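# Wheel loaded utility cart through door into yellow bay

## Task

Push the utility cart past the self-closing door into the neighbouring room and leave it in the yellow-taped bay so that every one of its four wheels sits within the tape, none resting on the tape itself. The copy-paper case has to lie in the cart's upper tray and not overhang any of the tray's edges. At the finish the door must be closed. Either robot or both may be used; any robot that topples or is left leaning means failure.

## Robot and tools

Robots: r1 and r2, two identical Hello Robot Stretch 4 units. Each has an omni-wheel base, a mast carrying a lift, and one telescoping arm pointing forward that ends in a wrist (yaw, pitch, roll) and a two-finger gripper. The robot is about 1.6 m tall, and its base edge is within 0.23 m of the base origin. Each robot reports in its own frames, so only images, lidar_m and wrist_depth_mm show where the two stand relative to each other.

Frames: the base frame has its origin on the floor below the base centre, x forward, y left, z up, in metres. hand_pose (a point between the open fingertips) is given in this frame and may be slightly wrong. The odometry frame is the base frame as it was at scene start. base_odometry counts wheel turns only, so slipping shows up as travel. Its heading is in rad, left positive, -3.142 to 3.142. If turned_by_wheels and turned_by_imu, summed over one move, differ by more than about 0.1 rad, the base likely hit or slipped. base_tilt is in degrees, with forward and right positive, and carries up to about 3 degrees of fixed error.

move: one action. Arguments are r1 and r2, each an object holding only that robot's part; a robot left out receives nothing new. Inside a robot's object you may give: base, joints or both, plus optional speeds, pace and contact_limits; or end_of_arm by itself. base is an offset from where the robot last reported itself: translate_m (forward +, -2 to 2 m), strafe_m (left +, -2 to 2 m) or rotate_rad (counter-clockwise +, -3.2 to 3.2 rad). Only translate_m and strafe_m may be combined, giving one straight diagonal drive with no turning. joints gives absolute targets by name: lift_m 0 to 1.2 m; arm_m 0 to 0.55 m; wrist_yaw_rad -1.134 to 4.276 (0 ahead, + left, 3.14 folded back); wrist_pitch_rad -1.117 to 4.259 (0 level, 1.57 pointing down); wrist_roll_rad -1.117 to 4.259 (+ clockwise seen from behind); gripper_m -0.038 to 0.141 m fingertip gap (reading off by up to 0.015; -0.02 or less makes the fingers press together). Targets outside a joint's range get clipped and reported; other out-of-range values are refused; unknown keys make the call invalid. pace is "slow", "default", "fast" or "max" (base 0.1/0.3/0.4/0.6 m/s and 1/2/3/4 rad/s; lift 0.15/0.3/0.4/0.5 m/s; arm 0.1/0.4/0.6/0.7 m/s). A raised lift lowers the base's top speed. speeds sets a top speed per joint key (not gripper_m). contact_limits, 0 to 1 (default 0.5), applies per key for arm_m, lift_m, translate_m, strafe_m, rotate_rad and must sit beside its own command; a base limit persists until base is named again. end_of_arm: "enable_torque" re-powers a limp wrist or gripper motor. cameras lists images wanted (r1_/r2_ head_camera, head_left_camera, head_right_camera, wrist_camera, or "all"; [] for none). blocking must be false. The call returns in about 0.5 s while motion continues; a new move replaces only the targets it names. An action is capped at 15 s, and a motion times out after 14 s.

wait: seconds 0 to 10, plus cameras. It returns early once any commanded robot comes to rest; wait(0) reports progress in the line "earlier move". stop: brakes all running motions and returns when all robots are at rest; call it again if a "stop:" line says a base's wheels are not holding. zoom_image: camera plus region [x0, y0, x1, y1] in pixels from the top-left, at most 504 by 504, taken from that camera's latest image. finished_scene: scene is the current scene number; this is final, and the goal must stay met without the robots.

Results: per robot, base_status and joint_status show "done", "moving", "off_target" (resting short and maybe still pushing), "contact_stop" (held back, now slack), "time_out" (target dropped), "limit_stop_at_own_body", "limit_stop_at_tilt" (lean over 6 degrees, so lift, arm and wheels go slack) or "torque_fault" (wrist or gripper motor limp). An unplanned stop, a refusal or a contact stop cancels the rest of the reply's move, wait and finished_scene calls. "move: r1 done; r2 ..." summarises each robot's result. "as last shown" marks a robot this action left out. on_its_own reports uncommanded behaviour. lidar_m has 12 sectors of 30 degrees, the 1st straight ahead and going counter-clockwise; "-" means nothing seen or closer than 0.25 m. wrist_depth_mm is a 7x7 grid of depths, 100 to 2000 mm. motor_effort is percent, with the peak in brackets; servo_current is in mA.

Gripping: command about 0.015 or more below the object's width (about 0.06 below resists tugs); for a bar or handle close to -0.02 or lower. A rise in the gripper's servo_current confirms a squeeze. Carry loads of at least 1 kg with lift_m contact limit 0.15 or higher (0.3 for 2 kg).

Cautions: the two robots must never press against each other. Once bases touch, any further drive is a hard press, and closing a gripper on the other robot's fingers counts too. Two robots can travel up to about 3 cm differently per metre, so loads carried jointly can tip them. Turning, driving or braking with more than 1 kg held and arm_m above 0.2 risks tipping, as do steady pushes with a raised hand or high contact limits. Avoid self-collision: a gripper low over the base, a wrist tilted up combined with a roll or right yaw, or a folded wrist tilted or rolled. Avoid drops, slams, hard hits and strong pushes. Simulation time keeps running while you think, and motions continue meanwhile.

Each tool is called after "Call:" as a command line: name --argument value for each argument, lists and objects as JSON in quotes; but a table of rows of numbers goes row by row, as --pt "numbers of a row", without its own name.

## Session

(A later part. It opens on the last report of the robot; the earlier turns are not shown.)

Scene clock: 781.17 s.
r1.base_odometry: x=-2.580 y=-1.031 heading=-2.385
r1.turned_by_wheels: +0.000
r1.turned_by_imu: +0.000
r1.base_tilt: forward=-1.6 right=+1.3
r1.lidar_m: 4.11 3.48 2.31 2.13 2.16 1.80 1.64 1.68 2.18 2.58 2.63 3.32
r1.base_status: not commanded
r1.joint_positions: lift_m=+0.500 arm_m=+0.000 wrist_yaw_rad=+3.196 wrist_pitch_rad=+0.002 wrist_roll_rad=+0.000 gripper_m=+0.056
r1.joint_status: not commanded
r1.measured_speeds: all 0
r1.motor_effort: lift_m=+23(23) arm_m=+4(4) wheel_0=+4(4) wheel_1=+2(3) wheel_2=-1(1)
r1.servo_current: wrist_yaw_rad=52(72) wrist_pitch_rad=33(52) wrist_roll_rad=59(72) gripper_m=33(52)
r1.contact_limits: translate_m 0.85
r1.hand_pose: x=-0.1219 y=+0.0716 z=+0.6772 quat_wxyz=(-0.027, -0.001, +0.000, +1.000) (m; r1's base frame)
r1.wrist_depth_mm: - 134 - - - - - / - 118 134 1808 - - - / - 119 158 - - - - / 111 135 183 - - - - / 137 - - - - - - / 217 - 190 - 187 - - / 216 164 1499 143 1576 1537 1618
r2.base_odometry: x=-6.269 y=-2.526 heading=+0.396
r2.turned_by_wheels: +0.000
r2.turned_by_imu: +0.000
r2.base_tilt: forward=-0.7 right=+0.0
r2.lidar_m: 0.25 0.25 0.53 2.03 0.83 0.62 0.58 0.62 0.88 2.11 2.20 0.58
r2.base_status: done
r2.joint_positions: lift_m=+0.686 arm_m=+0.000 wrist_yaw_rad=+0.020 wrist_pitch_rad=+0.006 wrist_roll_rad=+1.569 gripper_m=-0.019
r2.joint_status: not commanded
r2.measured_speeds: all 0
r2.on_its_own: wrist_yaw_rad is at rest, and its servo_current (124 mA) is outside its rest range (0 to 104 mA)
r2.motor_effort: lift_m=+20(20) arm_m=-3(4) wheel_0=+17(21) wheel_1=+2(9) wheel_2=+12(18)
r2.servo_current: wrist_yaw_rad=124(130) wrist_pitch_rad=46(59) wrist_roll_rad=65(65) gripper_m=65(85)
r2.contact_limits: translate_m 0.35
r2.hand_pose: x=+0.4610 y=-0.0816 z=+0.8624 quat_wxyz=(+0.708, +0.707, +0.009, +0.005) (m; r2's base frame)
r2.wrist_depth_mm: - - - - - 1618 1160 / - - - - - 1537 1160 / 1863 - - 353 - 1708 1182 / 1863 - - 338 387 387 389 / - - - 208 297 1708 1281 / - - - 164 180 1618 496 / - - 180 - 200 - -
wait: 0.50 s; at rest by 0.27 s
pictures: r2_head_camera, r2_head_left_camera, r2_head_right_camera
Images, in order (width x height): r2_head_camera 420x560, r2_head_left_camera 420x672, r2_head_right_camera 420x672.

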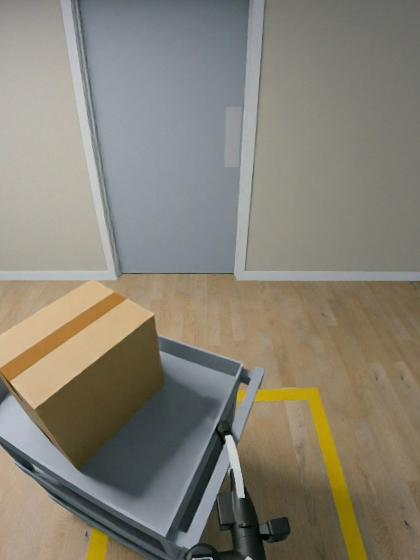

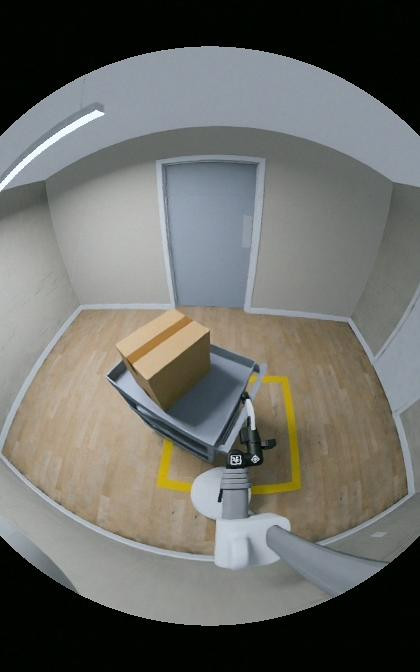

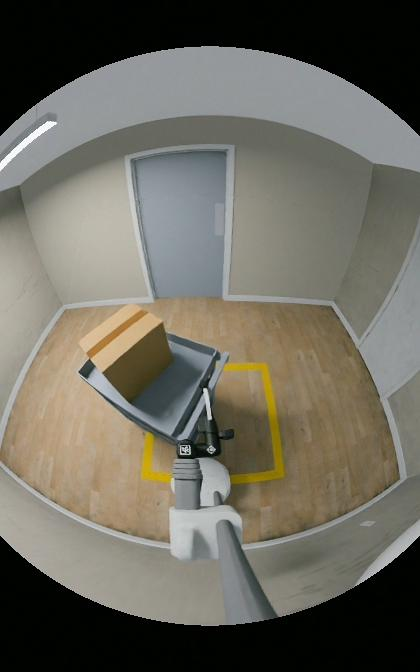

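Call:
move --r2 '{"base":{"translate_m":-0.07,"strafe_m":-0.14},"pace":"slow","contact_limits":{"translate_m":0.35}}' --blocking false --cameras '[]'

Call:
wait --seconds 5 --cameras '[]'

Call:
wait --seconds 0.5 --cameras '["r2_head_camera","r2_head_left_camera","r2_head_right_camera"]'

Scene clock: 795.10 s.
move: r2 moving
r1: as last shown
r1.lidar_m: 4.10 3.45 2.32 2.12 2.16 1.80 1.65 1.68 2.16 2.58 2.62 3.30
r1.motor_effort: lift_m=+23(23) arm_m=+4(4) wheel_0=+4(4) wheel_1=+2(2) wheel_2=-1(1)
r1.servo_current: wrist_yaw_rad=78(78) wrist_pitch_rad=39(46) wrist_roll_rad=26(65) gripper_m=39(46)
r1.contact_limits: translate_m 0.85
r1.wrist_depth_mm: - 134 - - - - - / - 118 134 1808 - - - / - 119 157 - - - - / 111 135 183 - - - - / 137 - - - - - - / 217 - 191 - 188 - - / 216 164 1537 143 1618 1464 1661
r2.base_odometry: x=-6.269 y=-2.538 heading=+0.398
r2.turned_by_wheels: +0.002
r2.turned_by_imu: +0.003
r2.base_tilt: forward=-0.7 right=+0.1
r2.lidar_m: 0.26 0.25 0.53 2.06 0.82 0.61 0.56 0.61 0.88 2.10 2.19 0.55
r2.base_status: translate_m moving; strafe_m moving
r2.joint_positions: lift_m=+0.686 arm_m=+0.000 wrist_yaw_rad=+0.021 wrist_pitch_rad=+0.006 wrist_roll_rad=+1.569 gripper_m=-0.019
r2.joint_status: not commanded
r2.measured_speeds: translate_m=-0.022 strafe_m=-0.044 rotate_rad=+0.003 lift_m=+0.000 arm_m=+0.000 wrist_yaw_rad=+0.005 wrist_pitch_rad=+0.000 wrist_roll_rad=+0.000
r2.motor_effort: lift_m=+20(20) arm_m=-3(4) wheel_0=+17(21) wheel_1=-3(5) wheel_2=+13(16)
r2.servo_current: wrist_yaw_rad=124(124) wrist_pitch_rad=52(52) wrist_roll_rad=39(52) gripper_m=78(78)
r2.contact_limits: translate_m 0.35
r2.hand_pose: x=+0.4611 y=-0.0813 z=+0.8624 quat_wxyz=(+0.708, +0.707, +0.009, +0.006) (m; r2's base frame)
r2.wrist_depth_mm: - - - - - 1661 1160 / - - - - - 1618 1182 / 1921 - - 357 - 1708 1160 / 1921 - - 338 387 384 392 / - - - 208 296 1708 1281 / - - - 164 180 1576 496 / - - 181 - 202 - -
pictures: none
No camera images: "cameras" was empty.

Scene clock: 797.43 s.
earlier move: r2 done
r1.base_odometry: x=-2.580 y=-1.031 heading=-2.385
r1.turned_by_wheels: +0.000
r1.turned_by_imu: +0.000
r1.base_tilt: forward=-1.6 right=+1.2
r1.lidar_m: 4.13 3.46 2.29 2.12 2.15 1.78 1.63 1.67 2.17 2.59 2.62 3.31
r1.base_status: not commanded
r1.joint_positions: lift_m=+0.500 arm_m=+0.000 wrist_yaw_rad=+3.196 wrist_pitch_rad=+0.002 wrist_roll_rad=+0.000 gripper_m=+0.056
r1.joint_status: not commanded
r1.measured_speeds: all 0
r1.motor_effort: lift_m=+23(23) arm_m=+4(4) wheel_0=+3(4) wheel_1=+2(2) wheel_2=-1(1)
r1.servo_current: wrist_yaw_rad=39(78) wrist_pitch_rad=39(52) wrist_roll_rad=39(72) gripper_m=46(46)
r1.contact_limits: translate_m 0.85
r1.hand_pose: x=-0.1219 y=+0.0716 z=+0.6772 quat_wxyz=(-0.027, -0.001, +0.000, +1.000) (m; r1's base frame)
r1.wrist_depth_mm: - 134 - - - - - / - 118 134 1808 - - - / - 119 158 - - - - / 111 135 183 - - - - / 137 - - - - - - / 216 - 190 - 188 - - / 216 164 1537 143 1576 1464 1661
r2.base_odometry: x=-6.279 y=-2.682 heading=+0.398
r2.turned_by_wheels: +0.000
r2.turned_by_imu: +0.002
r2.base_tilt: forward=-0.7 right=+0.0
r2.lidar_m: 0.25 0.25 0.52 1.79 0.72 0.52 0.51 0.56 0.80 1.97 2.05 0.59
r2.base_status: done
r2.joint_positions: lift_m=+0.686 arm_m=+0.000 wrist_yaw_rad=+0.025 wrist_pitch_rad=+0.006 wrist_roll_rad=+1.569 gripper_m=-0.019
r2.joint_status: not commanded
r2.measured_speeds: all 0
r2.on_its_own: wrist_yaw_rad is at rest, and its servo_current (150 mA) is outside its rest range (0 to 104 mA)
r2.motor_effort: lift_m=+20(20) arm_m=-3(4) wheel_0=+15(25) wheel_1=+3(5) wheel_2=+8(17)
r2.servo_current: wrist_yaw_rad=150(169) wrist_pitch_rad=46(52) wrist_roll_rad=46(65) gripper_m=78(78)
r2.contact_limits: translate_m 0.35
r2.hand_pose: x=+0.4614 y=-0.0802 z=+0.8624 quat_wxyz=(+0.708, +0.707, +0.011, +0.007) (m; r2's base frame)
r2.wrist_depth_mm: - - - - - 1499 1160 / - - - - - 1661 1182 / - - - 366 - 1661 1182 / - - - 345 384 394 389 / - - - 203 300 1708 1255 / - - - 167 181 1618 492 / - - 397 - 202 - -
wait: 2.33 of 5 s (r2 has come to rest)
pictures: none
No camera images: "cameras" was empty.

Scene clock: 797.93 s.
r1.base_odometry: x=-2.580 y=-1.031 heading=-2.385
r1.turned_by_wheels: +0.000
r1.turned_by_imu: +0.000
r1.base_tilt: forward=-1.6 right=+1.3
r1.lidar_m: 4.11 3.45 2.33 2.12 2.17 1.79 1.63 1.69 2.16 2.60 2.63 3.32
r1.base_status: not commanded
r1.joint_positions: lift_m=+0.500 arm_m=+0.000 wrist_yaw_rad=+3.196 wrist_pitch_rad=+0.002 wrist_roll_rad=+0.000 gripper_m=+0.056
r1.joint_status: not commanded
r1.measured_speeds: all 0
r1.motor_effort: lift_m=+23(23) arm_m=+4(4) wheel_0=+4(4) wheel_1=+2(2) wheel_2=-1(1)
r1.servo_current: wrist_yaw_rad=39(78) wrist_pitch_rad=39(52) wrist_roll_rad=39(72) gripper_m=46(46)
r1.contact_limits: translate_m 0.85
r1.hand_pose: x=-0.1219 y=+0.0716 z=+0.6772 quat_wxyz=(-0.027, -0.001, +0.000, +1.000) (m; r1's base frame)
r1.wrist_depth_mm: - 134 - - - - - / - 118 134 1756 - - - / - 119 158 - - - - / 111 135 183 - - - - / 137 - - - - - - / 217 - 190 - 188 - - / 217 164 1537 143 1618 1430 1618
r2.base_odometry: x=-6.279 y=-2.682 heading=+0.398
r2.turned_by_wheels: +0.000
r2.turned_by_imu: +0.000
r2.base_tilt: forward=-0.7 right=+0.1
r2.lidar_m: 0.27 0.25 0.51 1.81 0.73 0.55 0.51 0.56 0.82 1.95 2.06 0.58
r2.base_status: done
r2.joint_positions: lift_m=+0.686 arm_m=+0.000 wrist_yaw_rad=+0.025 wrist_pitch_rad=+0.006 wrist_roll_rad=+1.569 gripper_m=-0.019
r2.joint_status: not commanded
r2.measured_speeds: all 0
r2.on_its_own: wrist_yaw_rad is at rest, and its servo_current (150 mA) is outside its rest range (0 to 104 mA)
r2.motor_effort: lift_m=+20(20) arm_m=-3(4) wheel_0=+15(25) wheel_1=+3(5) wheel_2=+8(17)
r2.servo_current: wrist_yaw_rad=150(169) wrist_pitch_rad=46(52) wrist_roll_rad=46(65) gripper_m=78(78)
r2.contact_limits: translate_m 0.35
r2.hand_pose: x=+0.4614 y=-0.0802 z=+0.8624 quat_wxyz=(+0.708, +0.707, +0.011, +0.007) (m; r2's base frame)
r2.wrist_depth_mm: - - - - - 1576 1160 / - - - - - 1661 1160 / - - - 366 - 1708 1182 / - - - 345 384 392 392 / - - - 202 301 1756 1255 / - - - 167 181 1576 496 / - - 399 - 202 - -
wait: 0.50 s; at rest by 0.27 s
pictures: r2_head_camera, r2_head_left_camera, r2_head_right_camera
Images, in order (width x height): r2_head_camera 420x560, r2_head_left_camera 420x672, r2_head_right_camera 420x672.

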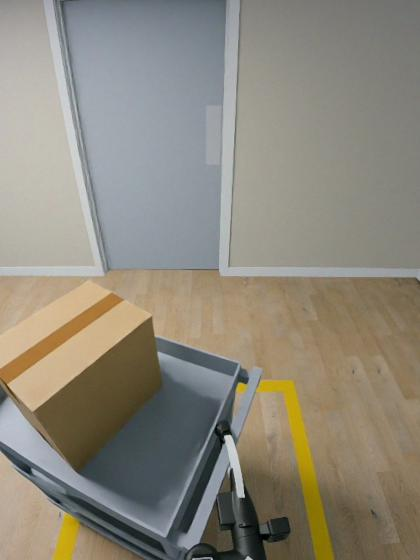

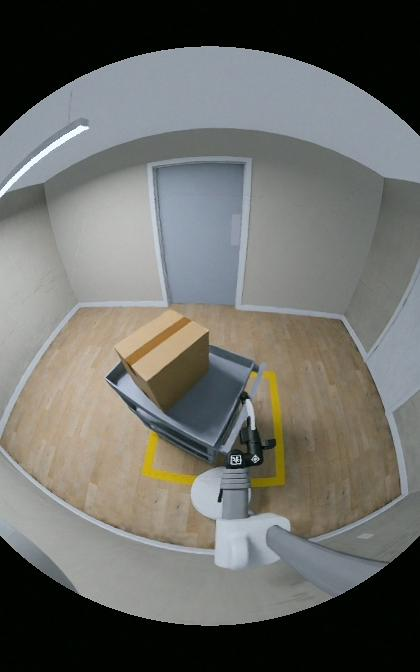

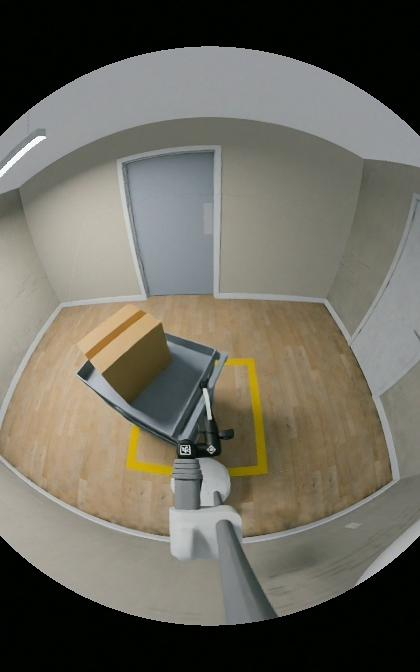

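Call:
move --r2 '{"base":{"translate_m":-0.03,"strafe_m":-0.13},"pace":"slow","contact_limits":{"translate_m":0.35}}' --blocking false --cameras '[]'

Call:
wait --seconds 5 --cameras '[]'

Call:
wait --seconds 0.5 --cameras '["r2_head_camera","r2_head_left_camera","r2_head_right_camera"]'

Scene clock: 811.73 s.
move: r2 moving
r1: as last shown
r1.lidar_m: 4.11 3.47 2.28 2.11 2.16 1.79 1.64 1.67 2.14 2.59 2.65 3.32
r1.motor_effort: lift_m=+23(23) arm_m=+4(4) wheel_0=+3(4) wheel_1=+2(2) wheel_2=-1(1)
r1.servo_current: wrist_yaw_rad=52(65) wrist_pitch_rad=39(46) wrist_roll_rad=52(65) gripper_m=39(52)
r1.contact_limits: translate_m 0.85
r1.wrist_depth_mm: - 134 - - - - - / - 118 134 1863 - - - / - 119 157 - - - - / 111 135 183 - - - - / 137 - - - - - - / 217 - 191 - 187 - - / 216 164 1537 143 1576 1537 1618
r2.base_odometry: x=-6.277 y=-2.695 heading=+0.400
r2.turned_by_wheels: +0.002
r2.turned_by_imu: +0.003
r2.base_tilt: forward=-0.7 right=+0.1
r2.lidar_m: 0.25 0.25 0.53 1.77 0.72 0.52 0.51 0.56 0.78 1.95 2.03 0.62
r2.base_status: translate_m moving; strafe_m moving
r2.joint_positions: lift_m=+0.686 arm_m=+0.000 wrist_yaw_rad=+0.025 wrist_pitch_rad=+0.006 wrist_roll_rad=+1.569 gripper_m=-0.019
r2.joint_status: not commanded
r2.measured_speeds: translate_m=-0.012 strafe_m=-0.051 rotate_rad=+0.001 lift_m=+0.000 arm_m=+0.000 wrist_yaw_rad=+0.000 wrist_pitch_rad=+0.000 wrist_roll_rad=+0.000
r2.motor_effort: lift_m=+20(20) arm_m=-3(4) wheel_0=+19(21) wheel_1=+0(3) wheel_2=+10(12)
r2.servo_current: wrist_yaw_rad=156(163) wrist_pitch_rad=52(52) wrist_roll_rad=52(52) gripper_m=78(78)
r2.contact_limits: translate_m 0.35
r2.hand_pose: x=+0.4614 y=-0.0802 z=+0.8624 quat_wxyz=(+0.708, +0.707, +0.011, +0.007) (m; r2's base frame)
r2.wrist_depth_mm: - - - - - 1576 1160 / - - - - - 1618 1138 / - - - 364 - 1661 1160 / - - - 343 384 392 394 / - - - 202 301 1708 1255 / - - - 166 181 1618 504 / - - 397 - 202 - -
pictures: none
No camera images: "cameras" was empty.

Scene clock: 813.80 s.
earlier move: r2 done
r1.base_odometry: x=-2.580 y=-1.031 heading=-2.385
r1.turned_by_wheels: +0.000
r1.turned_by_imu: +0.000
r1.base_tilt: forward=-1.6 right=+1.3
r1.lidar_m: 4.10 3.45 2.29 2.11 2.14 1.79 1.65 1.70 2.14 2.58 2.61 3.31
r1.base_status: not commanded
r1.joint_positions: lift_m=+0.500 arm_m=+0.000 wrist_yaw_rad=+3.196 wrist_pitch_rad=+0.002 wrist_roll_rad=+0.000 gripper_m=+0.056
r1.joint_status: not commanded
r1.measured_speeds: all 0
r1.motor_effort: lift_m=+23(23) arm_m=+4(4) wheel_0=+4(4) wheel_1=+2(2) wheel_2=-1(1)
r1.servo_current: wrist_yaw_rad=52(65) wrist_pitch_rad=46(59) wrist_roll_rad=46(65) gripper_m=39(52)
r1.contact_limits: translate_m 0.85
r1.hand_pose: x=-0.1219 y=+0.0716 z=+0.6772 quat_wxyz=(-0.027, -0.001, +0.000, +1.000) (m; r1's base frame)
r1.wrist_depth_mm: - 134 - - - - - / - 118 134 1808 - - - / - 119 158 - - - - / 111 135 183 - - - - / 137 - - - - - - / 217 - 190 - 187 - - / 216 164 1576 143 1618 1537 1576
r2.base_odometry: x=-6.256 y=-2.813 heading=+0.399
r2.turned_by_wheels: -0.001
r2.turned_by_imu: +0.002
r2.base_tilt: forward=-0.7 right=+0.0
r2.lidar_m: 0.26 0.25 0.53 1.70 0.71 0.52 0.50 0.53 0.77 1.83 1.90 0.59
r2.base_status: done
r2.joint_positions: lift_m=+0.686 arm_m=+0.000 wrist_yaw_rad=+0.025 wrist_pitch_rad=+0.006 wrist_roll_rad=+1.569 gripper_m=-0.019
r2.joint_status: not commanded
r2.measured_speeds: all 0
r2.on_its_own: wrist_yaw_rad is at rest, and its servo_current (169 mA) is outside its rest range (0 to 104 mA)
r2.motor_effort: lift_m=+20(20) arm_m=+4(4) wheel_0=+13(23) wheel_1=+2(4) wheel_2=+6(13)
r2.servo_current: wrist_yaw_rad=169(169) wrist_pitch_rad=46(52) wrist_roll_rad=39(59) gripper_m=72(78)
r2.contact_limits: translate_m 0.35
r2.hand_pose: x=+0.4614 y=-0.0802 z=+0.8624 quat_wxyz=(+0.708, +0.707, +0.011, +0.007) (m; r2's base frame)
r2.wrist_depth_mm: - - - - - 1661 1160 / - - - - - 1661 1160 / - - - 366 - 1708 1160 / - - - 343 384 392 389 / - - - 202 300 1708 1255 / - - - 166 181 1618 504 / - - 397 - 202 - -
wait: 2.07 of 5 s (r2 has come to rest)
pictures: none
No camera images: "cameras" was empty.

Scene clock: 814.30 s.
r1.base_odometry: x=-2.580 y=-1.031 heading=-2.385
r1.turned_by_wheels: +0.000
r1.turned_by_imu: +0.000
r1.base_tilt: forward=-1.6 right=+1.2
r1.lidar_m: 4.10 3.44 2.31 2.11 2.18 1.77 1.64 1.65 2.18 2.59 2.64 3.30
r1.base_status: not commanded
r1.joint_positions: lift_m=+0.500 arm_m=+0.000 wrist_yaw_rad=+3.196 wrist_pitch_rad=+0.002 wrist_roll_rad=+0.000 gripper_m=+0.056
r1.joint_status: not commanded
r1.measured_speeds: all 0
r1.motor_effort: lift_m=+23(23) arm_m=+4(4) wheel_0=+4(4) wheel_1=+2(2) wheel_2=-1(1)
r1.servo_current: wrist_yaw_rad=65(65) wrist_pitch_rad=39(59) wrist_roll_rad=52(65) gripper_m=46(52)
r1.contact_limits: translate_m 0.85
r1.hand_pose: x=-0.1219 y=+0.0716 z=+0.6772 quat_wxyz=(-0.027, -0.001, +0.000, +1.000) (m; r1's base frame)
r1.wrist_depth_mm: - 134 - - - - - / - 118 134 1756 - - - / - 119 158 - - - - / 111 135 183 - - - - / 137 - - - - - - / 217 - 191 - 188 - - / 216 164 1537 143 1576 1464 1661
r2.base_odometry: x=-6.256 y=-2.813 heading=+0.399
r2.turned_by_wheels: +0.000
r2.turned_by_imu: +0.000
r2.base_tilt: forward=-0.7 right=+0.0
r2.lidar_m: 0.26 0.25 0.54 1.68 0.69 0.51 0.49 0.52 0.76 1.84 1.90 0.60
r2.base_status: done
r2.joint_positions: lift_m=+0.686 arm_m=+0.000 wrist_yaw_rad=+0.025 wrist_pitch_rad=+0.006 wrist_roll_rad=+1.569 gripper_m=-0.019
r2.joint_status: not commanded
r2.measured_speeds: all 0
r2.on_its_own: wrist_yaw_rad is at rest, and its servo_current (163 mA) is outside its rest range (0 to 104 mA)
r2.motor_effort: lift_m=+20(20) arm_m=+4(4) wheel_0=+13(23) wheel_1=+2(4) wheel_2=+6(13)
r2.servo_current: wrist_yaw_rad=163(169) wrist_pitch_rad=46(52) wrist_roll_rad=46(59) gripper_m=72(78)
r2.contact_limits: translate_m 0.35
r2.hand_pose: x=+0.4614 y=-0.0802 z=+0.8624 quat_wxyz=(+0.708, +0.707, +0.011, +0.007) (m; r2's base frame)
r2.wrist_depth_mm: - - - - - 1661 1138 / - - - - - 1708 1160 / - - - 366 - 1661 1160 / - - - 345 384 392 392 / - - - 201 300 1708 1255 / - - - 166 181 1576 500 / - - 394 - 202 - -
wait: 0.50 s; at rest by 0.27 s
pictures: r2_head_camera, r2_head_left_camera, r2_head_right_camera
Images, in order (width x height): r2_head_camera 420x560, r2_head_left_camera 420x672, r2_head_right_camera 420x672.

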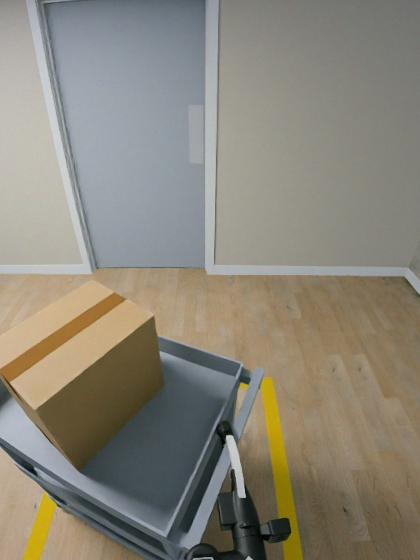

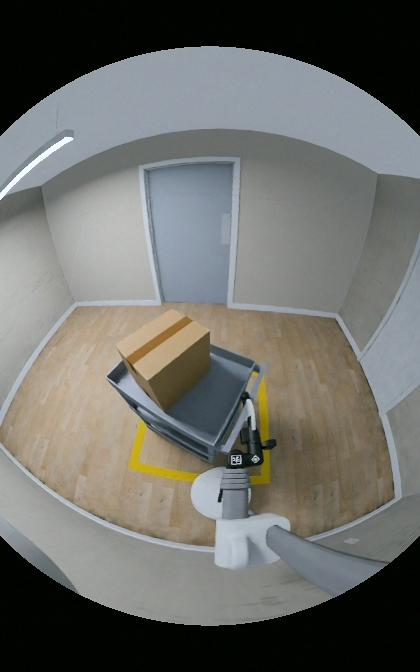

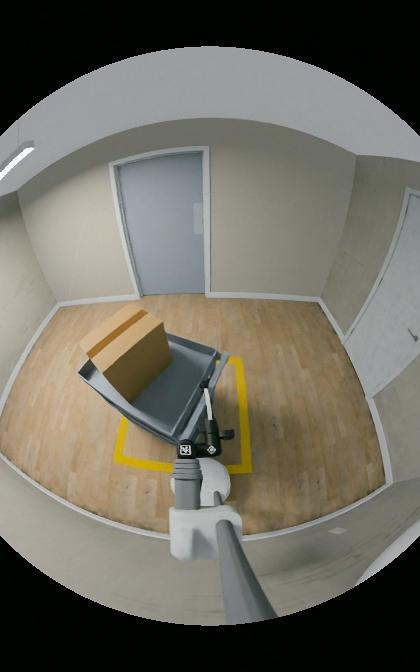

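Call:
move --r2 '{"base":{"translate_m":-0.01,"strafe_m":-0.13},"pace":"slow","contact_limits":{"translate_m":0.35}}' --blocking false --cameras '[]'

Call:
wait --seconds 5 --cameras '[]'

Call:
wait --seconds 0.5 --cameras '["r2_head_camera","r2_head_left_camera","r2_head_right_camera"]'

Scene clock: 826.60 s.
move: r2 moving
r1: as last shown
r1.base_tilt: forward=-1.6 right=+1.3
r1.lidar_m: 4.11 3.49 2.32 2.13 2.16 1.80 1.65 1.70 2.15 2.58 2.62 3.31
r1.servo_current: wrist_yaw_rad=39(52) wrist_pitch_rad=39(46) wrist_roll_rad=46(52) gripper_m=52(52)
r1.contact_limits: translate_m 0.85
r1.wrist_depth_mm: - 134 - - - - - / - 118 134 1863 - - - / - 119 157 - - - - / 111 135 183 - - - - / 137 - - - - - - / 217 - 190 - 188 - - / 217 164 1576 143 1618 1464 1708
r2.base_odometry: x=-6.252 y=-2.826 heading=+0.401
r2.turned_by_wheels: +0.002
r2.turned_by_imu: +0.003
r2.base_tilt: forward=-0.7 right=+0.0
r2.lidar_m: 0.25 0.25 0.52 1.68 0.68 0.52 0.47 0.52 0.78 1.83 1.91 0.60
r2.base_status: translate_m moving; strafe_m moving
r2.joint_positions: lift_m=+0.686 arm_m=+0.000 wrist_yaw_rad=+0.025 wrist_pitch_rad=+0.006 wrist_roll_rad=+1.569 gripper_m=-0.019
r2.joint_status: not commanded
r2.measured_speeds: translate_m=-0.005 strafe_m=-0.054 rotate_rad=-0.001 lift_m=+0.000 arm_m=+0.000 wrist_yaw_rad=+0.000 wrist_pitch_rad=+0.000 wrist_roll_rad=+0.000
r2.motor_effort: lift_m=+20(20) arm_m=+4(4) wheel_0=+16(22) wheel_1=-4(4) wheel_2=+12(12)
r2.servo_current: wrist_yaw_rad=156(163) wrist_pitch_rad=39(52) wrist_roll_rad=39(52) gripper_m=78(78)
r2.contact_limits: translate_m 0.35
r2.hand_pose: x=+0.4614 y=-0.0802 z=+0.8624 quat_wxyz=(+0.708, +0.707, +0.011, +0.007) (m; r2's base frame)
r2.wrist_depth_mm: - - - - - 1618 1160 / - - - - - 1708 1182 / - - - 366 - 1708 1182 / - - - 340 384 389 389 / - - - 201 298 1756 1255 / - - - 165 180 1618 504 / - - 181 - 201 - -
pictures: none
No camera images: "cameras" was empty.

Scene clock: 828.60 s.
earlier move: r2 done
r1.base_odometry: x=-2.580 y=-1.031 heading=-2.385
r1.turned_by_wheels: +0.000
r1.turned_by_imu: +0.000
r1.base_tilt: forward=-1.6 right=+1.3
r1.lidar_m: 4.12 3.46 2.31 2.11 2.17 1.77 1.64 1.68 2.17 2.60 2.63 3.33
r1.base_status: not commanded
r1.joint_positions: lift_m=+0.500 arm_m=+0.000 wrist_yaw_rad=+3.196 wrist_pitch_rad=+0.002 wrist_roll_rad=+0.000 gripper_m=+0.056
r1.joint_status: not commanded
r1.measured_speeds: all 0
r1.motor_effort: lift_m=+23(23) arm_m=+4(4) wheel_0=+4(4) wheel_1=+2(2) wheel_2=-1(1)
r1.servo_current: wrist_yaw_rad=52(65) wrist_pitch_rad=46(52) wrist_roll_rad=26(72) gripper_m=39(52)
r1.contact_limits: translate_m 0.85
r1.hand_pose: x=-0.1219 y=+0.0716 z=+0.6772 quat_wxyz=(-0.027, -0.001, +0.000, +1.000) (m; r1's base frame)
r1.wrist_depth_mm: - 134 - - - - - / - 118 134 1863 - - - / - 119 157 - - - - / 111 135 183 - - - - / 138 - - - - - - / 216 - 190 - 187 - - / 216 164 1537 143 1661 1499 1661
r2.base_odometry: x=-6.215 y=-2.936 heading=+0.401
r2.turned_by_wheels: -0.001
r2.turned_by_imu: +0.001
r2.base_tilt: forward=-0.7 right=+0.1
r2.lidar_m: 0.26 0.25 0.58 1.69 0.67 0.51 0.48 0.53 0.75 1.70 1.77 0.57
r2.base_status: done
r2.joint_positions: lift_m=+0.686 arm_m=+0.000 wrist_yaw_rad=+0.025 wrist_pitch_rad=+0.006 wrist_roll_rad=+1.569 gripper_m=-0.019
r2.joint_status: not commanded
r2.measured_speeds: all 0
r2.on_its_own: wrist_yaw_rad is at rest, and its servo_current (156 mA) is outside its rest range (0 to 104 mA)
r2.motor_effort: lift_m=+20(20) arm_m=+4(4) wheel_0=+11(22) wheel_1=+1(4) wheel_2=+5(12)
r2.servo_current: wrist_yaw_rad=156(169) wrist_pitch_rad=46(52) wrist_roll_rad=59(65) gripper_m=72(78)
r2.contact_limits: translate_m 0.35
r2.hand_pose: x=+0.4614 y=-0.0802 z=+0.8624 quat_wxyz=(+0.708, +0.707, +0.011, +0.007) (m; r2's base frame)
r2.wrist_depth_mm: - - - - - 1661 1160 / - - - - - 1661 1160 / - - - 366 - 1661 1182 / - - - 338 384 389 389 / - - - 207 294 1708 1255 / - - 205 164 181 1576 500 / - - 394 - 201 - -
wait: 2.00 of 5 s (r2 has come to rest)
pictures: none
No camera images: "cameras" was empty.

Scene clock: 829.10 s.
r1.base_odometry: x=-2.580 y=-1.031 heading=-2.385
r1.turned_by_wheels: +0.000
r1.turned_by_imu: +0.000
r1.base_tilt: forward=-1.6 right=+1.3
r1.lidar_m: 4.10 3.46 2.29 2.11 2.16 1.79 1.63 1.68 2.16 2.59 2.62 3.31
r1.base_status: not commanded
r1.joint_positions: lift_m=+0.500 arm_m=+0.000 wrist_yaw_rad=+3.196 wrist_pitch_rad=+0.002 wrist_roll_rad=+0.000 gripper_m=+0.056
r1.joint_status: not commanded
r1.measured_speeds: all 0
r1.motor_effort: lift_m=+23(23) arm_m=+4(4) wheel_0=+3(4) wheel_1=+2(2) wheel_2=-1(1)
r1.servo_current: wrist_yaw_rad=33(65) wrist_pitch_rad=39(52) wrist_roll_rad=46(72) gripper_m=39(52)
r1.contact_limits: translate_m 0.85
r1.hand_pose: x=-0.1219 y=+0.0716 z=+0.6772 quat_wxyz=(-0.027, -0.001, +0.000, +1.000) (m; r1's base frame)
r1.wrist_depth_mm: - 134 - - - - - / - 118 134 1756 - - - / - 119 157 - - - - / 111 135 184 - - - - / 137 - - - - - - / 217 - 190 - 187 - - / 216 164 1576 143 1537 1464 1576
r2.base_odometry: x=-6.215 y=-2.936 heading=+0.401
r2.turned_by_wheels: +0.000
r2.turned_by_imu: +0.000
r2.base_tilt: forward=-0.7 right=+0.1
r2.lidar_m: 0.25 0.25 0.58 1.68 0.70 0.50 0.47 0.51 0.76 1.71 1.76 0.57
r2.base_status: done
r2.joint_positions: lift_m=+0.686 arm_m=+0.000 wrist_yaw_rad=+0.025 wrist_pitch_rad=+0.006 wrist_roll_rad=+1.569 gripper_m=-0.019
r2.joint_status: not commanded
r2.measured_speeds: all 0
r2.on_its_own: wrist_yaw_rad is at rest, and its servo_current (163 mA) is outside its rest range (0 to 104 mA)
r2.motor_effort: lift_m=+20(20) arm_m=+4(4) wheel_0=+11(22) wheel_1=+1(4) wheel_2=+5(12)
r2.servo_current: wrist_yaw_rad=163(169) wrist_pitch_rad=46(52) wrist_roll_rad=52(65) gripper_m=72(78)
r2.contact_limits: translate_m 0.35
r2.hand_pose: x=+0.4614 y=-0.0802 z=+0.8624 quat_wxyz=(+0.708, +0.707, +0.011, +0.007) (m; r2's base frame)
r2.wrist_depth_mm: - - - - - 1661 1138 / - - - - - 1661 1138 / - - - 364 - 1661 1182 / - - - 338 384 387 389 / - - - 208 294 1708 1229 / - - 206 164 181 1576 500 / - - 394 - 200 - -
wait: 0.50 s; at rest by 0.27 s
pictures: r2_head_camera, r2_head_left_camera, r2_head_right_camera
Images, in order (width x height): r2_head_camera 420x560, r2_head_left_camera 420x672, r2_head_right_camera 420x672.

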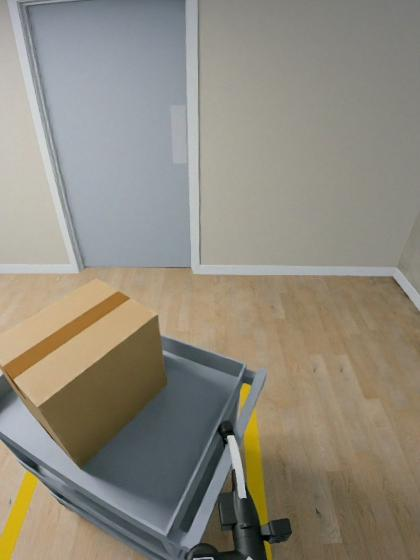

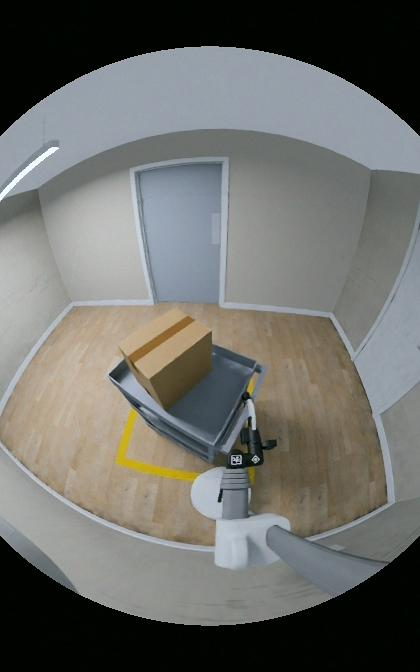

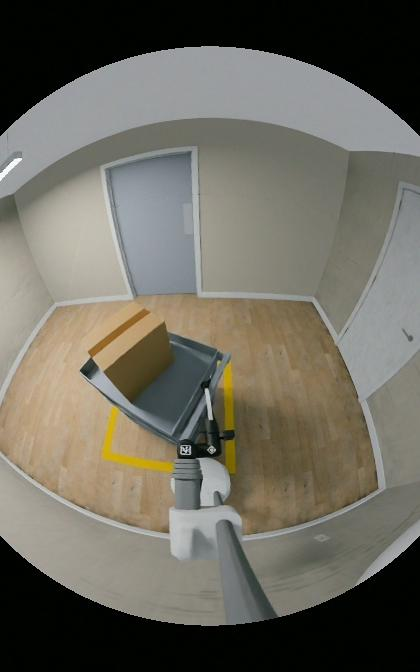

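Call:
move --r2 '{"joints":{"gripper_m":0.1}}' --blocking false --cameras '[]'

Call:
wait --seconds 3 --cameras '[]'

Call:
move --r2 '{"base":{"translate_m":-0.2},"pace":"slow","contact_limits":{"translate_m":0.2}}' --blocking false --cameras '[]'

Call:
wait --seconds 4 --cameras '["r2_head_camera","r2_head_left_camera","r2_head_right_camera"]'

Scene clock: 837.03 s.
move: r2 moving
r1: as last shown
r1.lidar_m: 4.11 3.47 2.31 2.12 2.16 1.82 1.64 1.70 2.16 2.60 2.62 3.32
r1.servo_current: wrist_yaw_rad=26(65) wrist_pitch_rad=46(46) wrist_roll_rad=46(72) gripper_m=39(46)
r1.contact_limits: translate_m 0.85
r1.wrist_depth_mm: - 134 - - - - - / - 118 134 1808 - - - / - 119 158 - - - - / 111 135 183 - - - - / 137 - - - - - - / 217 - 191 - 187 - - / 216 164 1537 143 1618 1499 1618
r2.base_odometry: x=-6.215 y=-2.936 heading=+0.401
r2.turned_by_wheels: +0.000
r2.turned_by_imu: +0.000
r2.base_tilt: forward=-0.7 right=+0.1
r2.lidar_m: 0.25 0.25 0.59 1.66 0.67 0.52 0.47 0.52 0.75 1.70 1.80 0.57
r2.base_status: not commanded
r2.joint_positions: lift_m=+0.686 arm_m=+0.000 wrist_yaw_rad=+0.025 wrist_pitch_rad=+0.006 wrist_roll_rad=+1.569 gripper_m=+0.005
r2.joint_status: gripper_m moving
r2.measured_speeds: all 0
r2.motor_effort: lift_m=+20(20) arm_m=+4(4) wheel_0=+11(12) wheel_1=+1(1) wheel_2=+5(6)
r2.servo_current: wrist_yaw_rad=163(169) wrist_pitch_rad=46(52) wrist_roll_rad=46(52) gripper_m=104(104)
r2.contact_limits: translate_m 0.35
r2.hand_pose: x=+0.4614 y=-0.0802 z=+0.8624 quat_wxyz=(+0.708, +0.707, +0.011, +0.007) (m; r2's base frame)
r2.wrist_depth_mm: - - - - - 1708 1160 / - - - - - 1661 1138 / - - - 366 - 1661 1160 / - - - 325 387 387 389 / - - - 200 296 1708 1255 / - - 198 171 185 1576 496 / - - 163 - 207 - -
pictures: none
No camera images: "cameras" was empty.

Scene clock: 838.47 s.
earlier move: r2 done
r1.base_odometry: x=-2.580 y=-1.031 heading=-2.385
r1.turned_by_wheels: +0.000
r1.turned_by_imu: +0.000
r1.base_tilt: forward=-1.6 right=+1.3
r1.lidar_m: 4.12 3.47 2.30 2.12 2.16 1.82 1.66 1.69 2.17 2.60 2.63 3.31
r1.base_status: not commanded
r1.joint_positions: lift_m=+0.500 arm_m=+0.000 wrist_yaw_rad=+3.196 wrist_pitch_rad=+0.002 wrist_roll_rad=+0.000 gripper_m=+0.056
r1.joint_status: not commanded
r1.measured_speeds: all 0
r1.motor_effort: lift_m=+23(23) arm_m=+4(4) wheel_0=+4(4) wheel_1=+2(2) wheel_2=-1(1)
r1.servo_current: wrist_yaw_rad=59(65) wrist_pitch_rad=46(46) wrist_roll_rad=39(72) gripper_m=39(46)
r1.contact_limits: translate_m 0.85
r1.hand_pose: x=-0.1219 y=+0.0716 z=+0.6772 quat_wxyz=(-0.027, -0.001, +0.000, +1.000) (m; r1's base frame)
r1.wrist_depth_mm: - 134 - - - - - / - 117 134 1756 - - - / - 119 157 - - - - / 111 135 184 - - - - / 137 - - - - - - / 217 - 190 - 187 - - / 217 164 1537 143 1618 1499 1618
r2.base_odometry: x=-6.215 y=-2.936 heading=+0.400
r2.turned_by_wheels: -0.001
r2.turned_by_imu: -0.001
r2.base_tilt: forward=-0.7 right=+0.0
r2.lidar_m: 0.26 0.25 0.58 1.70 0.70 0.51 0.48 0.48 0.78 1.72 1.78 0.57
r2.base_status: not commanded
r2.joint_positions: lift_m=+0.686 arm_m=+0.000 wrist_yaw_rad=+0.002 wrist_pitch_rad=+0.006 wrist_roll_rad=+1.569 gripper_m=+0.100
r2.joint_status: all done
r2.measured_speeds: all 0
r2.motor_effort: lift_m=+20(20) arm_m=+4(4) wheel_0=+2(12) wheel_1=+1(1) wheel_2=+3(6)
r2.servo_current: wrist_yaw_rad=46(169) wrist_pitch_rad=46(52) wrist_roll_rad=52(59) gripper_m=52(137)
r2.contact_limits: translate_m 0.35
r2.hand_pose: x=+0.4595 y=-0.0867 z=+0.8624 quat_wxyz=(+0.708, +0.707, +0.003, -0.001) (m; r2's base frame)
r2.wrist_depth_mm: - - - - - 1661 1182 / - - - - - 1708 1182 / - - - - - 1708 1205 / - - - 366 - 1499 1078 / - - - 289 312 1661 1205 / - - 193 175 195 1537 484 / - - - - 223 1708 525
wait: 1.43 of 3 s (r2 has come to rest)
pictures: none
No camera images: "cameras" was empty.

Scene clock: 838.97 s.
move: r2 moving
r1: as last shown
r1.lidar_m: 4.11 3.48 2.29 2.12 2.15 1.79 1.65 1.69 2.18 2.60 2.63 3.33
r1.motor_effort: lift_m=+23(23) arm_m=+4(4) wheel_0=+3(4) wheel_1=+2(2) wheel_2=-1(1)
r1.servo_current: wrist_yaw_rad=59(65) wrist_pitch_rad=33(46) wrist_roll_rad=52(52) gripper_m=39(46)
r1.contact_limits: translate_m 0.85
r1.wrist_depth_mm: - 134 - - - - - / - 118 134 1808 - - - / - 119 158 - - - - / 111 135 183 - - - - / 137 - - - - - - / 218 - 189 - 187 - - / 216 164 1537 143 1537 1537 1618
r2.base_odometry: x=-6.226 y=-2.941 heading=+0.400
r2.turned_by_wheels: +0.000
r2.turned_by_imu: +0.000
r2.base_tilt: forward=-0.7 right=+0.1
r2.lidar_m: 0.25 0.26 0.60 1.66 0.67 0.50 0.48 0.52 0.73 1.71 1.79 0.57
r2.base_status: translate_m moving
r2.joint_positions: lift_m=+0.686 arm_m=+0.000 wrist_yaw_rad=+0.002 wrist_pitch_rad=+0.006 wrist_roll_rad=+1.569 gripper_m=+0.100
r2.joint_status: not commanded
r2.measured_speeds: translate_m=-0.049 strafe_m=+0.000 rotate_rad=-0.002 lift_m=+0.000 arm_m=+0.000 wrist_yaw_rad=+0.000 wrist_pitch_rad=+0.000 wrist_roll_rad=+0.000
r2.motor_effort: lift_m=+20(20) arm_m=+4(4) wheel_0=-7(7) wheel_1=-5(6) wheel_2=+9(10)
r2.servo_current: wrist_yaw_rad=39(59) wrist_pitch_rad=52(52) wrist_roll_rad=46(52) gripper_m=52(59)
r2.contact_limits: translate_m 0.2
r2.hand_pose: x=+0.4595 y=-0.0867 z=+0.8624 quat_wxyz=(+0.708, +0.707, +0.003, -0.001) (m; r2's base frame)
r2.wrist_depth_mm: - - - - - 1661 1160 / - - - - - 1708 1182 / - - - - - 1756 1182 / - - - 375 - 1537 1078 / - - - 297 322 1618 466 / - - 193 182 193 1499 492 / - - - - 229 1756 -
pictures: none
No camera images: "cameras" was empty.

Scene clock: 841.73 s.
earlier move: r2 done
r1.base_odometry: x=-2.580 y=-1.031 heading=-2.385
r1.turned_by_wheels: +0.000
r1.turned_by_imu: +0.000
r1.base_tilt: forward=-1.6 right=+1.3
r1.lidar_m: 4.12 3.48 2.31 2.13 2.17 1.79 1.64 1.69 2.15 2.59 2.62 3.33
r1.base_status: not commanded
r1.joint_positions: lift_m=+0.500 arm_m=+0.000 wrist_yaw_rad=+3.196 wrist_pitch_rad=+0.002 wrist_roll_rad=+0.000 gripper_m=+0.056
r1.joint_status: not commanded
r1.measured_speeds: all 0
r1.motor_effort: lift_m=+23(23) arm_m=+4(4) wheel_0=+4(4) wheel_1=+2(2) wheel_2=-1(1)
r1.servo_current: wrist_yaw_rad=59(72) wrist_pitch_rad=39(52) wrist_roll_rad=52(65) gripper_m=39(46)
r1.contact_limits: translate_m 0.85
r1.hand_pose: x=-0.1219 y=+0.0716 z=+0.6772 quat_wxyz=(-0.027, -0.001, +0.000, +1.000) (m; r1's base frame)
r1.wrist_depth_mm: - 134 - - - - - / - 118 134 1756 - - - / - 119 158 - - - - / 111 135 183 - - - - / 137 - - - - - - / 218 - 190 - 187 - - / 216 164 1576 143 1618 1464 1618
r2.base_odometry: x=-6.398 y=-3.014 heading=+0.400
r2.turned_by_wheels: +0.000
r2.turned_by_imu: +0.000
r2.base_tilt: forward=-0.7 right=+0.0
r2.lidar_m: 0.40 0.46 3.13 1.03 0.40 0.29 0.29 0.32 0.44 1.49 1.82 2.57
r2.base_status: done
r2.joint_positions: lift_m=+0.686 arm_m=+0.000 wrist_yaw_rad=+0.002 wrist_pitch_rad=+0.006 wrist_roll_rad=+1.569 gripper_m=+0.100
r2.joint_status: not commanded
r2.measured_speeds: all 0
r2.motor_effort: lift_m=+20(20) arm_m=+4(4) wheel_0=-5(11) wheel_1=-5(8) wheel_2=+6(11)
r2.servo_current: wrist_yaw_rad=33(59) wrist_pitch_rad=46(52) wrist_roll_rad=52(65) gripper_m=52(59)
r2.contact_limits: translate_m 0.2
r2.hand_pose: x=+0.4595 y=-0.0867 z=+0.8624 quat_wxyz=(+0.708, +0.707, +0.003, -0.001) (m; r2's base frame)
r2.wrist_depth_mm: - - - - - 1661 1182 / - - - - - 1708 1182 / - - - - - 1756 1182 / - - - - - 1756 1060 / - - - 459 - 1921 477 / - - 192 306 192 683 - / - - 554 - - - -
wait: 2.77 of 4 s (r2 has come to rest)
pictures: r2_head_camera, r2_head_left_camera, r2_head_right_camera
Images, in order (width x height): r2_head_camera 420x560, r2_head_left_camera 420x672, r2_head_right_camera 420x672.

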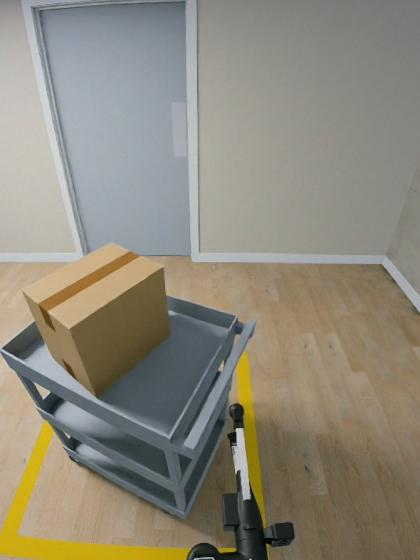

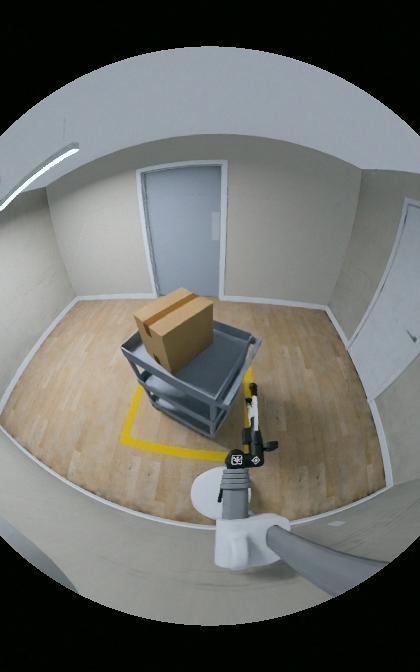

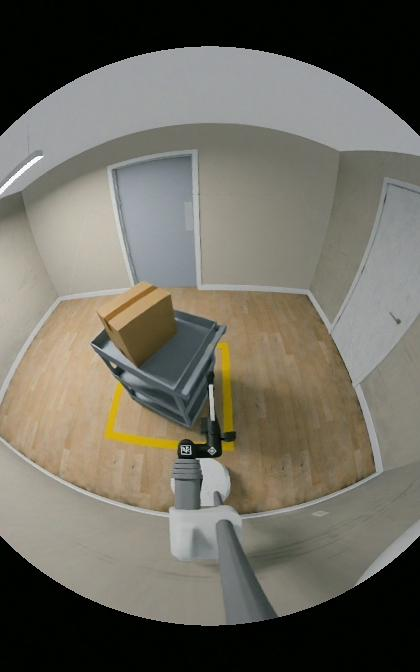

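Call:
move --r2 '{"base":{"strafe_m":-0.6},"contact_limits":{"strafe_m":0.2}}' --blocking false --cameras '[]'

Call:
wait --seconds 5 --cameras '["r2_head_camera","r2_head_left_camera"]'

Call:
zoom_image --camera "r2_head_left_camera" --region '[40, 260, 280, 500]'

Call:
move --r2 '{"base":{"translate_m":0.75},"contact_limits":{"translate_m":0.2}}' --blocking false --cameras '[]'

Call:
wait --seconds 5 --cameras '["r2_head_camera","r2_head_left_camera"]'

Call:
zoom_image --camera "r2_head_left_camera" --region '[0, 260, 240, 500]'

Scene clock: 851.07 s.
move: r2 moving
r1: as last shown
r1.lidar_m: 4.11 3.48 2.31 2.11 2.16 1.77 1.64 1.67 2.16 2.60 2.63 3.33
r1.servo_current: wrist_yaw_rad=46(52) wrist_pitch_rad=39(52) wrist_roll_rad=52(59) gripper_m=39(46)
r1.contact_limits: translate_m 0.85
r1.wrist_depth_mm: - 134 - - - - - / - 118 134 1708 - - - / - 119 158 - - - - / 111 135 182 - - - - / 137 - - - - - - / 216 - 190 - 188 - - / 216 163 1537 143 1576 1464 1618
r2.base_odometry: x=-6.384 y=-3.047 heading=+0.399
r2.turned_by_wheels: +0.000
r2.turned_by_imu: +0.000
r2.base_tilt: forward=-0.7 right=+0.1
r2.lidar_m: 0.42 0.44 3.14 1.05 0.42 0.30 0.28 0.31 0.45 1.48 1.77 2.53
r2.base_status: strafe_m moving
r2.joint_positions: lift_m=+0.686 arm_m=+0.000 wrist_yaw_rad=+0.002 wrist_pitch_rad=+0.006 wrist_roll_rad=+1.569 gripper_m=+0.100
r2.joint_status: not commanded
r2.measured_speeds: translate_m=+0.001 strafe_m=-0.143 rotate_rad=-0.005 lift_m=+0.000 arm_m=+0.000 wrist_yaw_rad=+0.000 wrist_pitch_rad=+0.000 wrist_roll_rad=+0.000
r2.motor_effort: lift_m=+20(20) arm_m=+4(4) wheel_0=+12(13) wheel_1=-11(12) wheel_2=-1(5)
r2.servo_current: wrist_yaw_rad=46(59) wrist_pitch_rad=46(52) wrist_roll_rad=46(52) gripper_m=46(59)
r2.contact_limits: strafe_m 0.2
r2.hand_pose: x=+0.4595 y=-0.0867 z=+0.8624 quat_wxyz=(+0.708, +0.707, +0.003, -0.001) (m; r2's base frame)
r2.wrist_depth_mm: - - - - - 1661 1182 / - - - - - 1708 1205 / - - - - - 1756 1182 / - - - - - 1708 1138 / - - - 549 - 654 492 / - - 193 355 187 676 - / - - 597 - - - -
pictures: none
No camera images: "cameras" was empty.

Scene clock: 853.90 s.
earlier move: r2 done
r1.base_odometry: x=-2.580 y=-1.031 heading=-2.385
r1.turned_by_wheels: +0.000
r1.turned_by_imu: +0.000
r1.base_tilt: forward=-1.6 right=+1.3
r1.lidar_m: 4.11 3.48 2.31 2.12 2.15 1.80 1.66 1.68 2.18 2.60 2.62 3.30
r1.base_status: not commanded
r1.joint_positions: lift_m=+0.500 arm_m=+0.000 wrist_yaw_rad=+3.196 wrist_pitch_rad=+0.002 wrist_roll_rad=+0.000 gripper_m=+0.056
r1.joint_status: not commanded
r1.measured_speeds: all 0
r1.motor_effort: lift_m=+23(23) arm_m=+4(4) wheel_0=+4(4) wheel_1=+2(2) wheel_2=-1(1)
r1.servo_current: wrist_yaw_rad=20(72) wrist_pitch_rad=39(52) wrist_roll_rad=39(65) gripper_m=46(52)
r1.contact_limits: translate_m 0.85
r1.hand_pose: x=-0.1219 y=+0.0716 z=+0.6772 quat_wxyz=(-0.027, -0.001, +0.000, +1.000) (m; r1's base frame)
r1.wrist_depth_mm: - 134 - - - - - / - 118 134 1863 - - - / - 119 157 - - - - / 111 135 183 - - - - / 137 - - - - - - / 216 - 190 - 188 - - / 216 164 1537 143 1576 1464 1618
r2.base_odometry: x=-6.165 y=-3.567 heading=+0.400
r2.turned_by_wheels: +0.000
r2.turned_by_imu: +0.000
r2.base_tilt: forward=-0.7 right=+0.1
r2.lidar_m: 2.45 0.75 0.73 1.12 0.45 0.34 0.31 0.32 0.52 1.10 1.19 1.67
r2.base_status: done
r2.joint_positions: lift_m=+0.686 arm_m=+0.000 wrist_yaw_rad=+0.002 wrist_pitch_rad=+0.006 wrist_roll_rad=+1.569 gripper_m=+0.100
r2.joint_status: not commanded
r2.measured_speeds: all 0
r2.motor_effort: lift_m=+20(20) arm_m=+4(4) wheel_0=+2(15) wheel_1=-1(12) wheel_2=+0(5)
r2.servo_current: wrist_yaw_rad=46(59) wrist_pitch_rad=46(52) wrist_roll_rad=52(59) gripper_m=52(59)
r2.contact_limits: strafe_m 0.2
r2.hand_pose: x=+0.4595 y=-0.0867 z=+0.8624 quat_wxyz=(+0.708, +0.707, +0.003, -0.001) (m; r2's base frame)
r2.wrist_depth_mm: - - - - - 1661 1182 / - - - - - 1756 1205 / - - - - - 1756 1182 / - - - - - 1708 1205 / - - - - - 1708 1182 / - - 193 - 193 1576 1205 / - - - - - 1863 1160
wait: 2.83 of 5 s (r2 has come to rest)
pictures: r2_head_camera, r2_head_left_camera
Images, in order (width x height): r2_head_camera 420x560, r2_head_left_camera 420x672.

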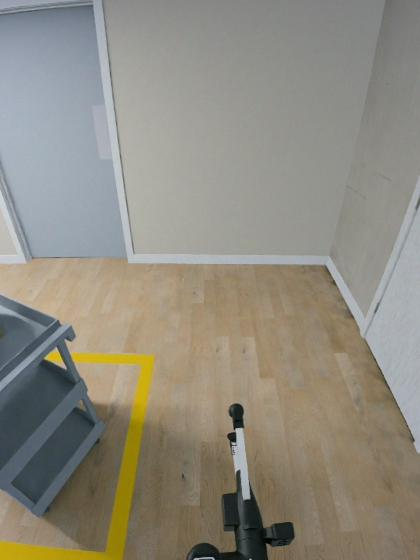

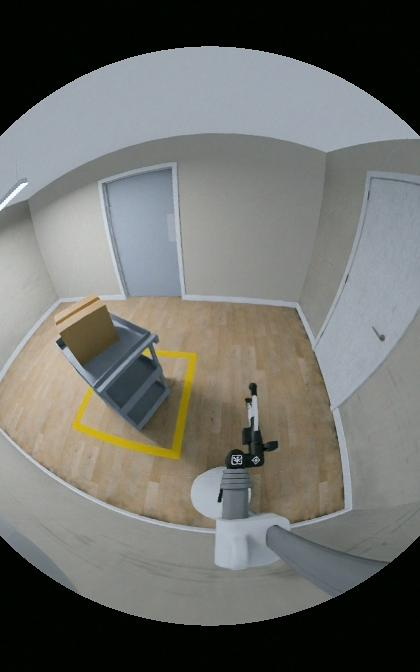

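Scaled by 2.100 from the camera's 420x672 image, which has a finer 600x960 frame.

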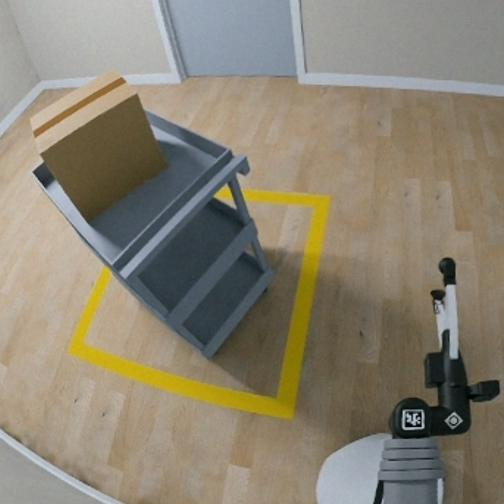

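Scene clock: 854.40 s.
move: r2 moving
r1: as last shown
r1.lidar_m: 4.13 3.46 2.28 2.12 2.15 1.79 1.64 1.68 2.16 2.60 2.61 3.32
r1.motor_effort: lift_m=+23(23) arm_m=+4(4) wheel_0=+3(4) wheel_1=+2(2) wheel_2=-1(1)
r1.servo_current: wrist_yaw_rad=46(59) wrist_pitch_rad=39(46) wrist_roll_rad=39(72) gripper_m=39(46)
r1.contact_limits: translate_m 0.85
r1.wrist_depth_mm: - 134 - - - - - / - 118 134 1808 - - - / - 119 157 - - - - / 111 135 183 - - - - / 137 - - - - - - / 217 - 190 - 187 - - / 216 164 1537 143 1618 1430 1618
r2.base_odometry: x=-6.136 y=-3.555 heading=+0.400
r2.turned_by_wheels: +0.000
r2.turned_by_imu: +0.000
r2.base_tilt: forward=-0.7 right=+0.0
r2.lidar_m: 2.45 0.75 0.70 1.23 0.49 0.36 0.35 0.39 0.55 1.09 1.18 1.67
r2.base_status: translate_m moving
r2.joint_positions: lift_m=+0.686 arm_m=+0.000 wrist_yaw_rad=+0.002 wrist_pitch_rad=+0.006 wrist_roll_rad=+1.569 gripper_m=+0.100
r2.joint_status: not commanded
r2.measured_speeds: translate_m=+0.121 strafe_m=-0.001 rotate_rad=-0.004 lift_m=+0.000 arm_m=+0.000 wrist_yaw_rad=+0.000 wrist_pitch_rad=+0.000 wrist_roll_rad=+0.000
r2.motor_effort: lift_m=+20(20) arm_m=+4(4) wheel_0=+5(10) wheel_1=+8(8) wheel_2=-12(13)
r2.servo_current: wrist_yaw_rad=46(59) wrist_pitch_rad=46(52) wrist_roll_rad=39(52) gripper_m=46(59)
r2.contact_limits: translate_m 0.2
r2.hand_pose: x=+0.4595 y=-0.0867 z=+0.8624 quat_wxyz=(+0.708, +0.707, +0.003, -0.001) (m; r2's base frame)
r2.wrist_depth_mm: - - - - - 1708 1182 / - - - - - 1708 1182 / - - - - - 1756 1205 / - - - - - 1661 1205 / - - - - - 1708 1205 / - - 193 - 195 1499 1205 / - - - - - 1863 1229
pictures: none
No camera images: "cameras" was empty.

Scene clock: 857.90 s.
earlier move: r2 done
r1.base_odometry: x=-2.580 y=-1.031 heading=-2.385
r1.turned_by_wheels: +0.000
r1.turned_by_imu: +0.000
r1.base_tilt: forward=-1.5 right=+1.2
r1.lidar_m: 4.12 3.43 2.31 2.13 2.18 1.81 1.65 1.68 2.17 2.60 2.62 3.30
r1.base_status: not commanded
r1.joint_positions: lift_m=+0.500 arm_m=+0.000 wrist_yaw_rad=+3.196 wrist_pitch_rad=+0.002 wrist_roll_rad=+0.000 gripper_m=+0.056
r1.joint_status: not commanded
r1.measured_speeds: all 0
r1.motor_effort: lift_m=+23(23) arm_m=+4(4) wheel_0=+4(4) wheel_1=+2(2) wheel_2=-1(1)
r1.servo_current: wrist_yaw_rad=39(72) wrist_pitch_rad=52(52) wrist_roll_rad=46(78) gripper_m=39(52)
r1.contact_limits: translate_m 0.85
r1.hand_pose: x=-0.1219 y=+0.0716 z=+0.6772 quat_wxyz=(-0.027, -0.001, +0.000, +1.000) (m; r1's base frame)
r1.wrist_depth_mm: - 134 - - - - - / - 118 134 1808 - - - / - 119 158 - - - - / 111 135 183 - - - - / 138 - - - - - - / 218 - 190 - 187 - - / 216 164 1576 143 1576 1464 1618
r2.base_odometry: x=-5.474 y=-3.275 heading=+0.400
r2.turned_by_wheels: +0.000
r2.turned_by_imu: +0.001
r2.base_tilt: forward=-0.7 right=+0.1
r2.lidar_m: 1.71 1.84 0.60 0.40 0.54 1.09 1.07 1.14 1.17 1.08 1.19 1.70
r2.base_status: done
r2.joint_positions: lift_m=+0.686 arm_m=+0.000 wrist_yaw_rad=+0.002 wrist_pitch_rad=+0.006 wrist_roll_rad=+1.569 gripper_m=+0.100
r2.joint_status: not commanded
r2.measured_speeds: all 0
r2.motor_effort: lift_m=+20(20) arm_m=+4(4) wheel_0=+3(10) wheel_1=+3(9) wheel_2=-4(15)
r2.servo_current: wrist_yaw_rad=52(59) wrist_pitch_rad=46(52) wrist_roll_rad=39(65) gripper_m=52(59)
r2.contact_limits: translate_m 0.2
r2.hand_pose: x=+0.4595 y=-0.0867 z=+0.8624 quat_wxyz=(+0.708, +0.707, +0.003, -0.001) (m; r2's base frame)
r2.wrist_depth_mm: - - - - - - 1160 / - - - - - 1397 1160 / - - - - - 1464 1182 / - - - - - 1464 1205 / - - - - - - 1205 / - - 189 - 185 1499 1182 / - - - - - - 1182
wait: 3.50 of 5 s (r2 has come to rest)
pictures: r2_head_camera, r2_head_left_camera
Images, in order (width x height): r2_head_camera 420x560, r2_head_left_camera 420x672.

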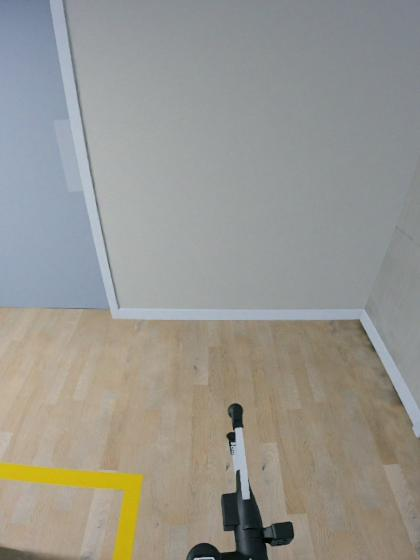

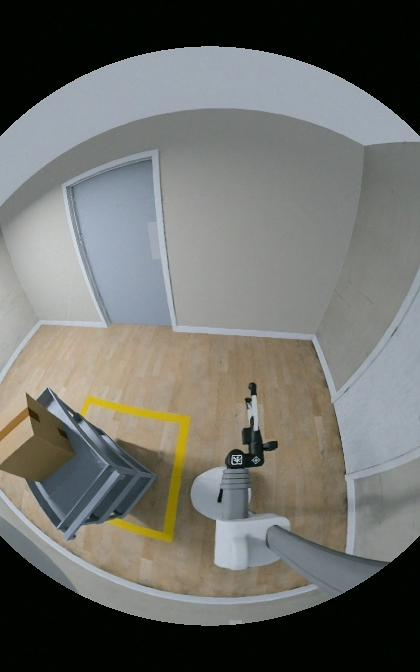

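Scaled by 2.100 from the camera's 420x672 image, which has a finer 600x960 frame.

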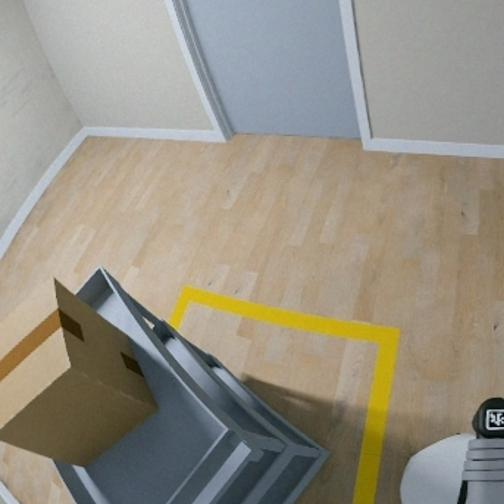

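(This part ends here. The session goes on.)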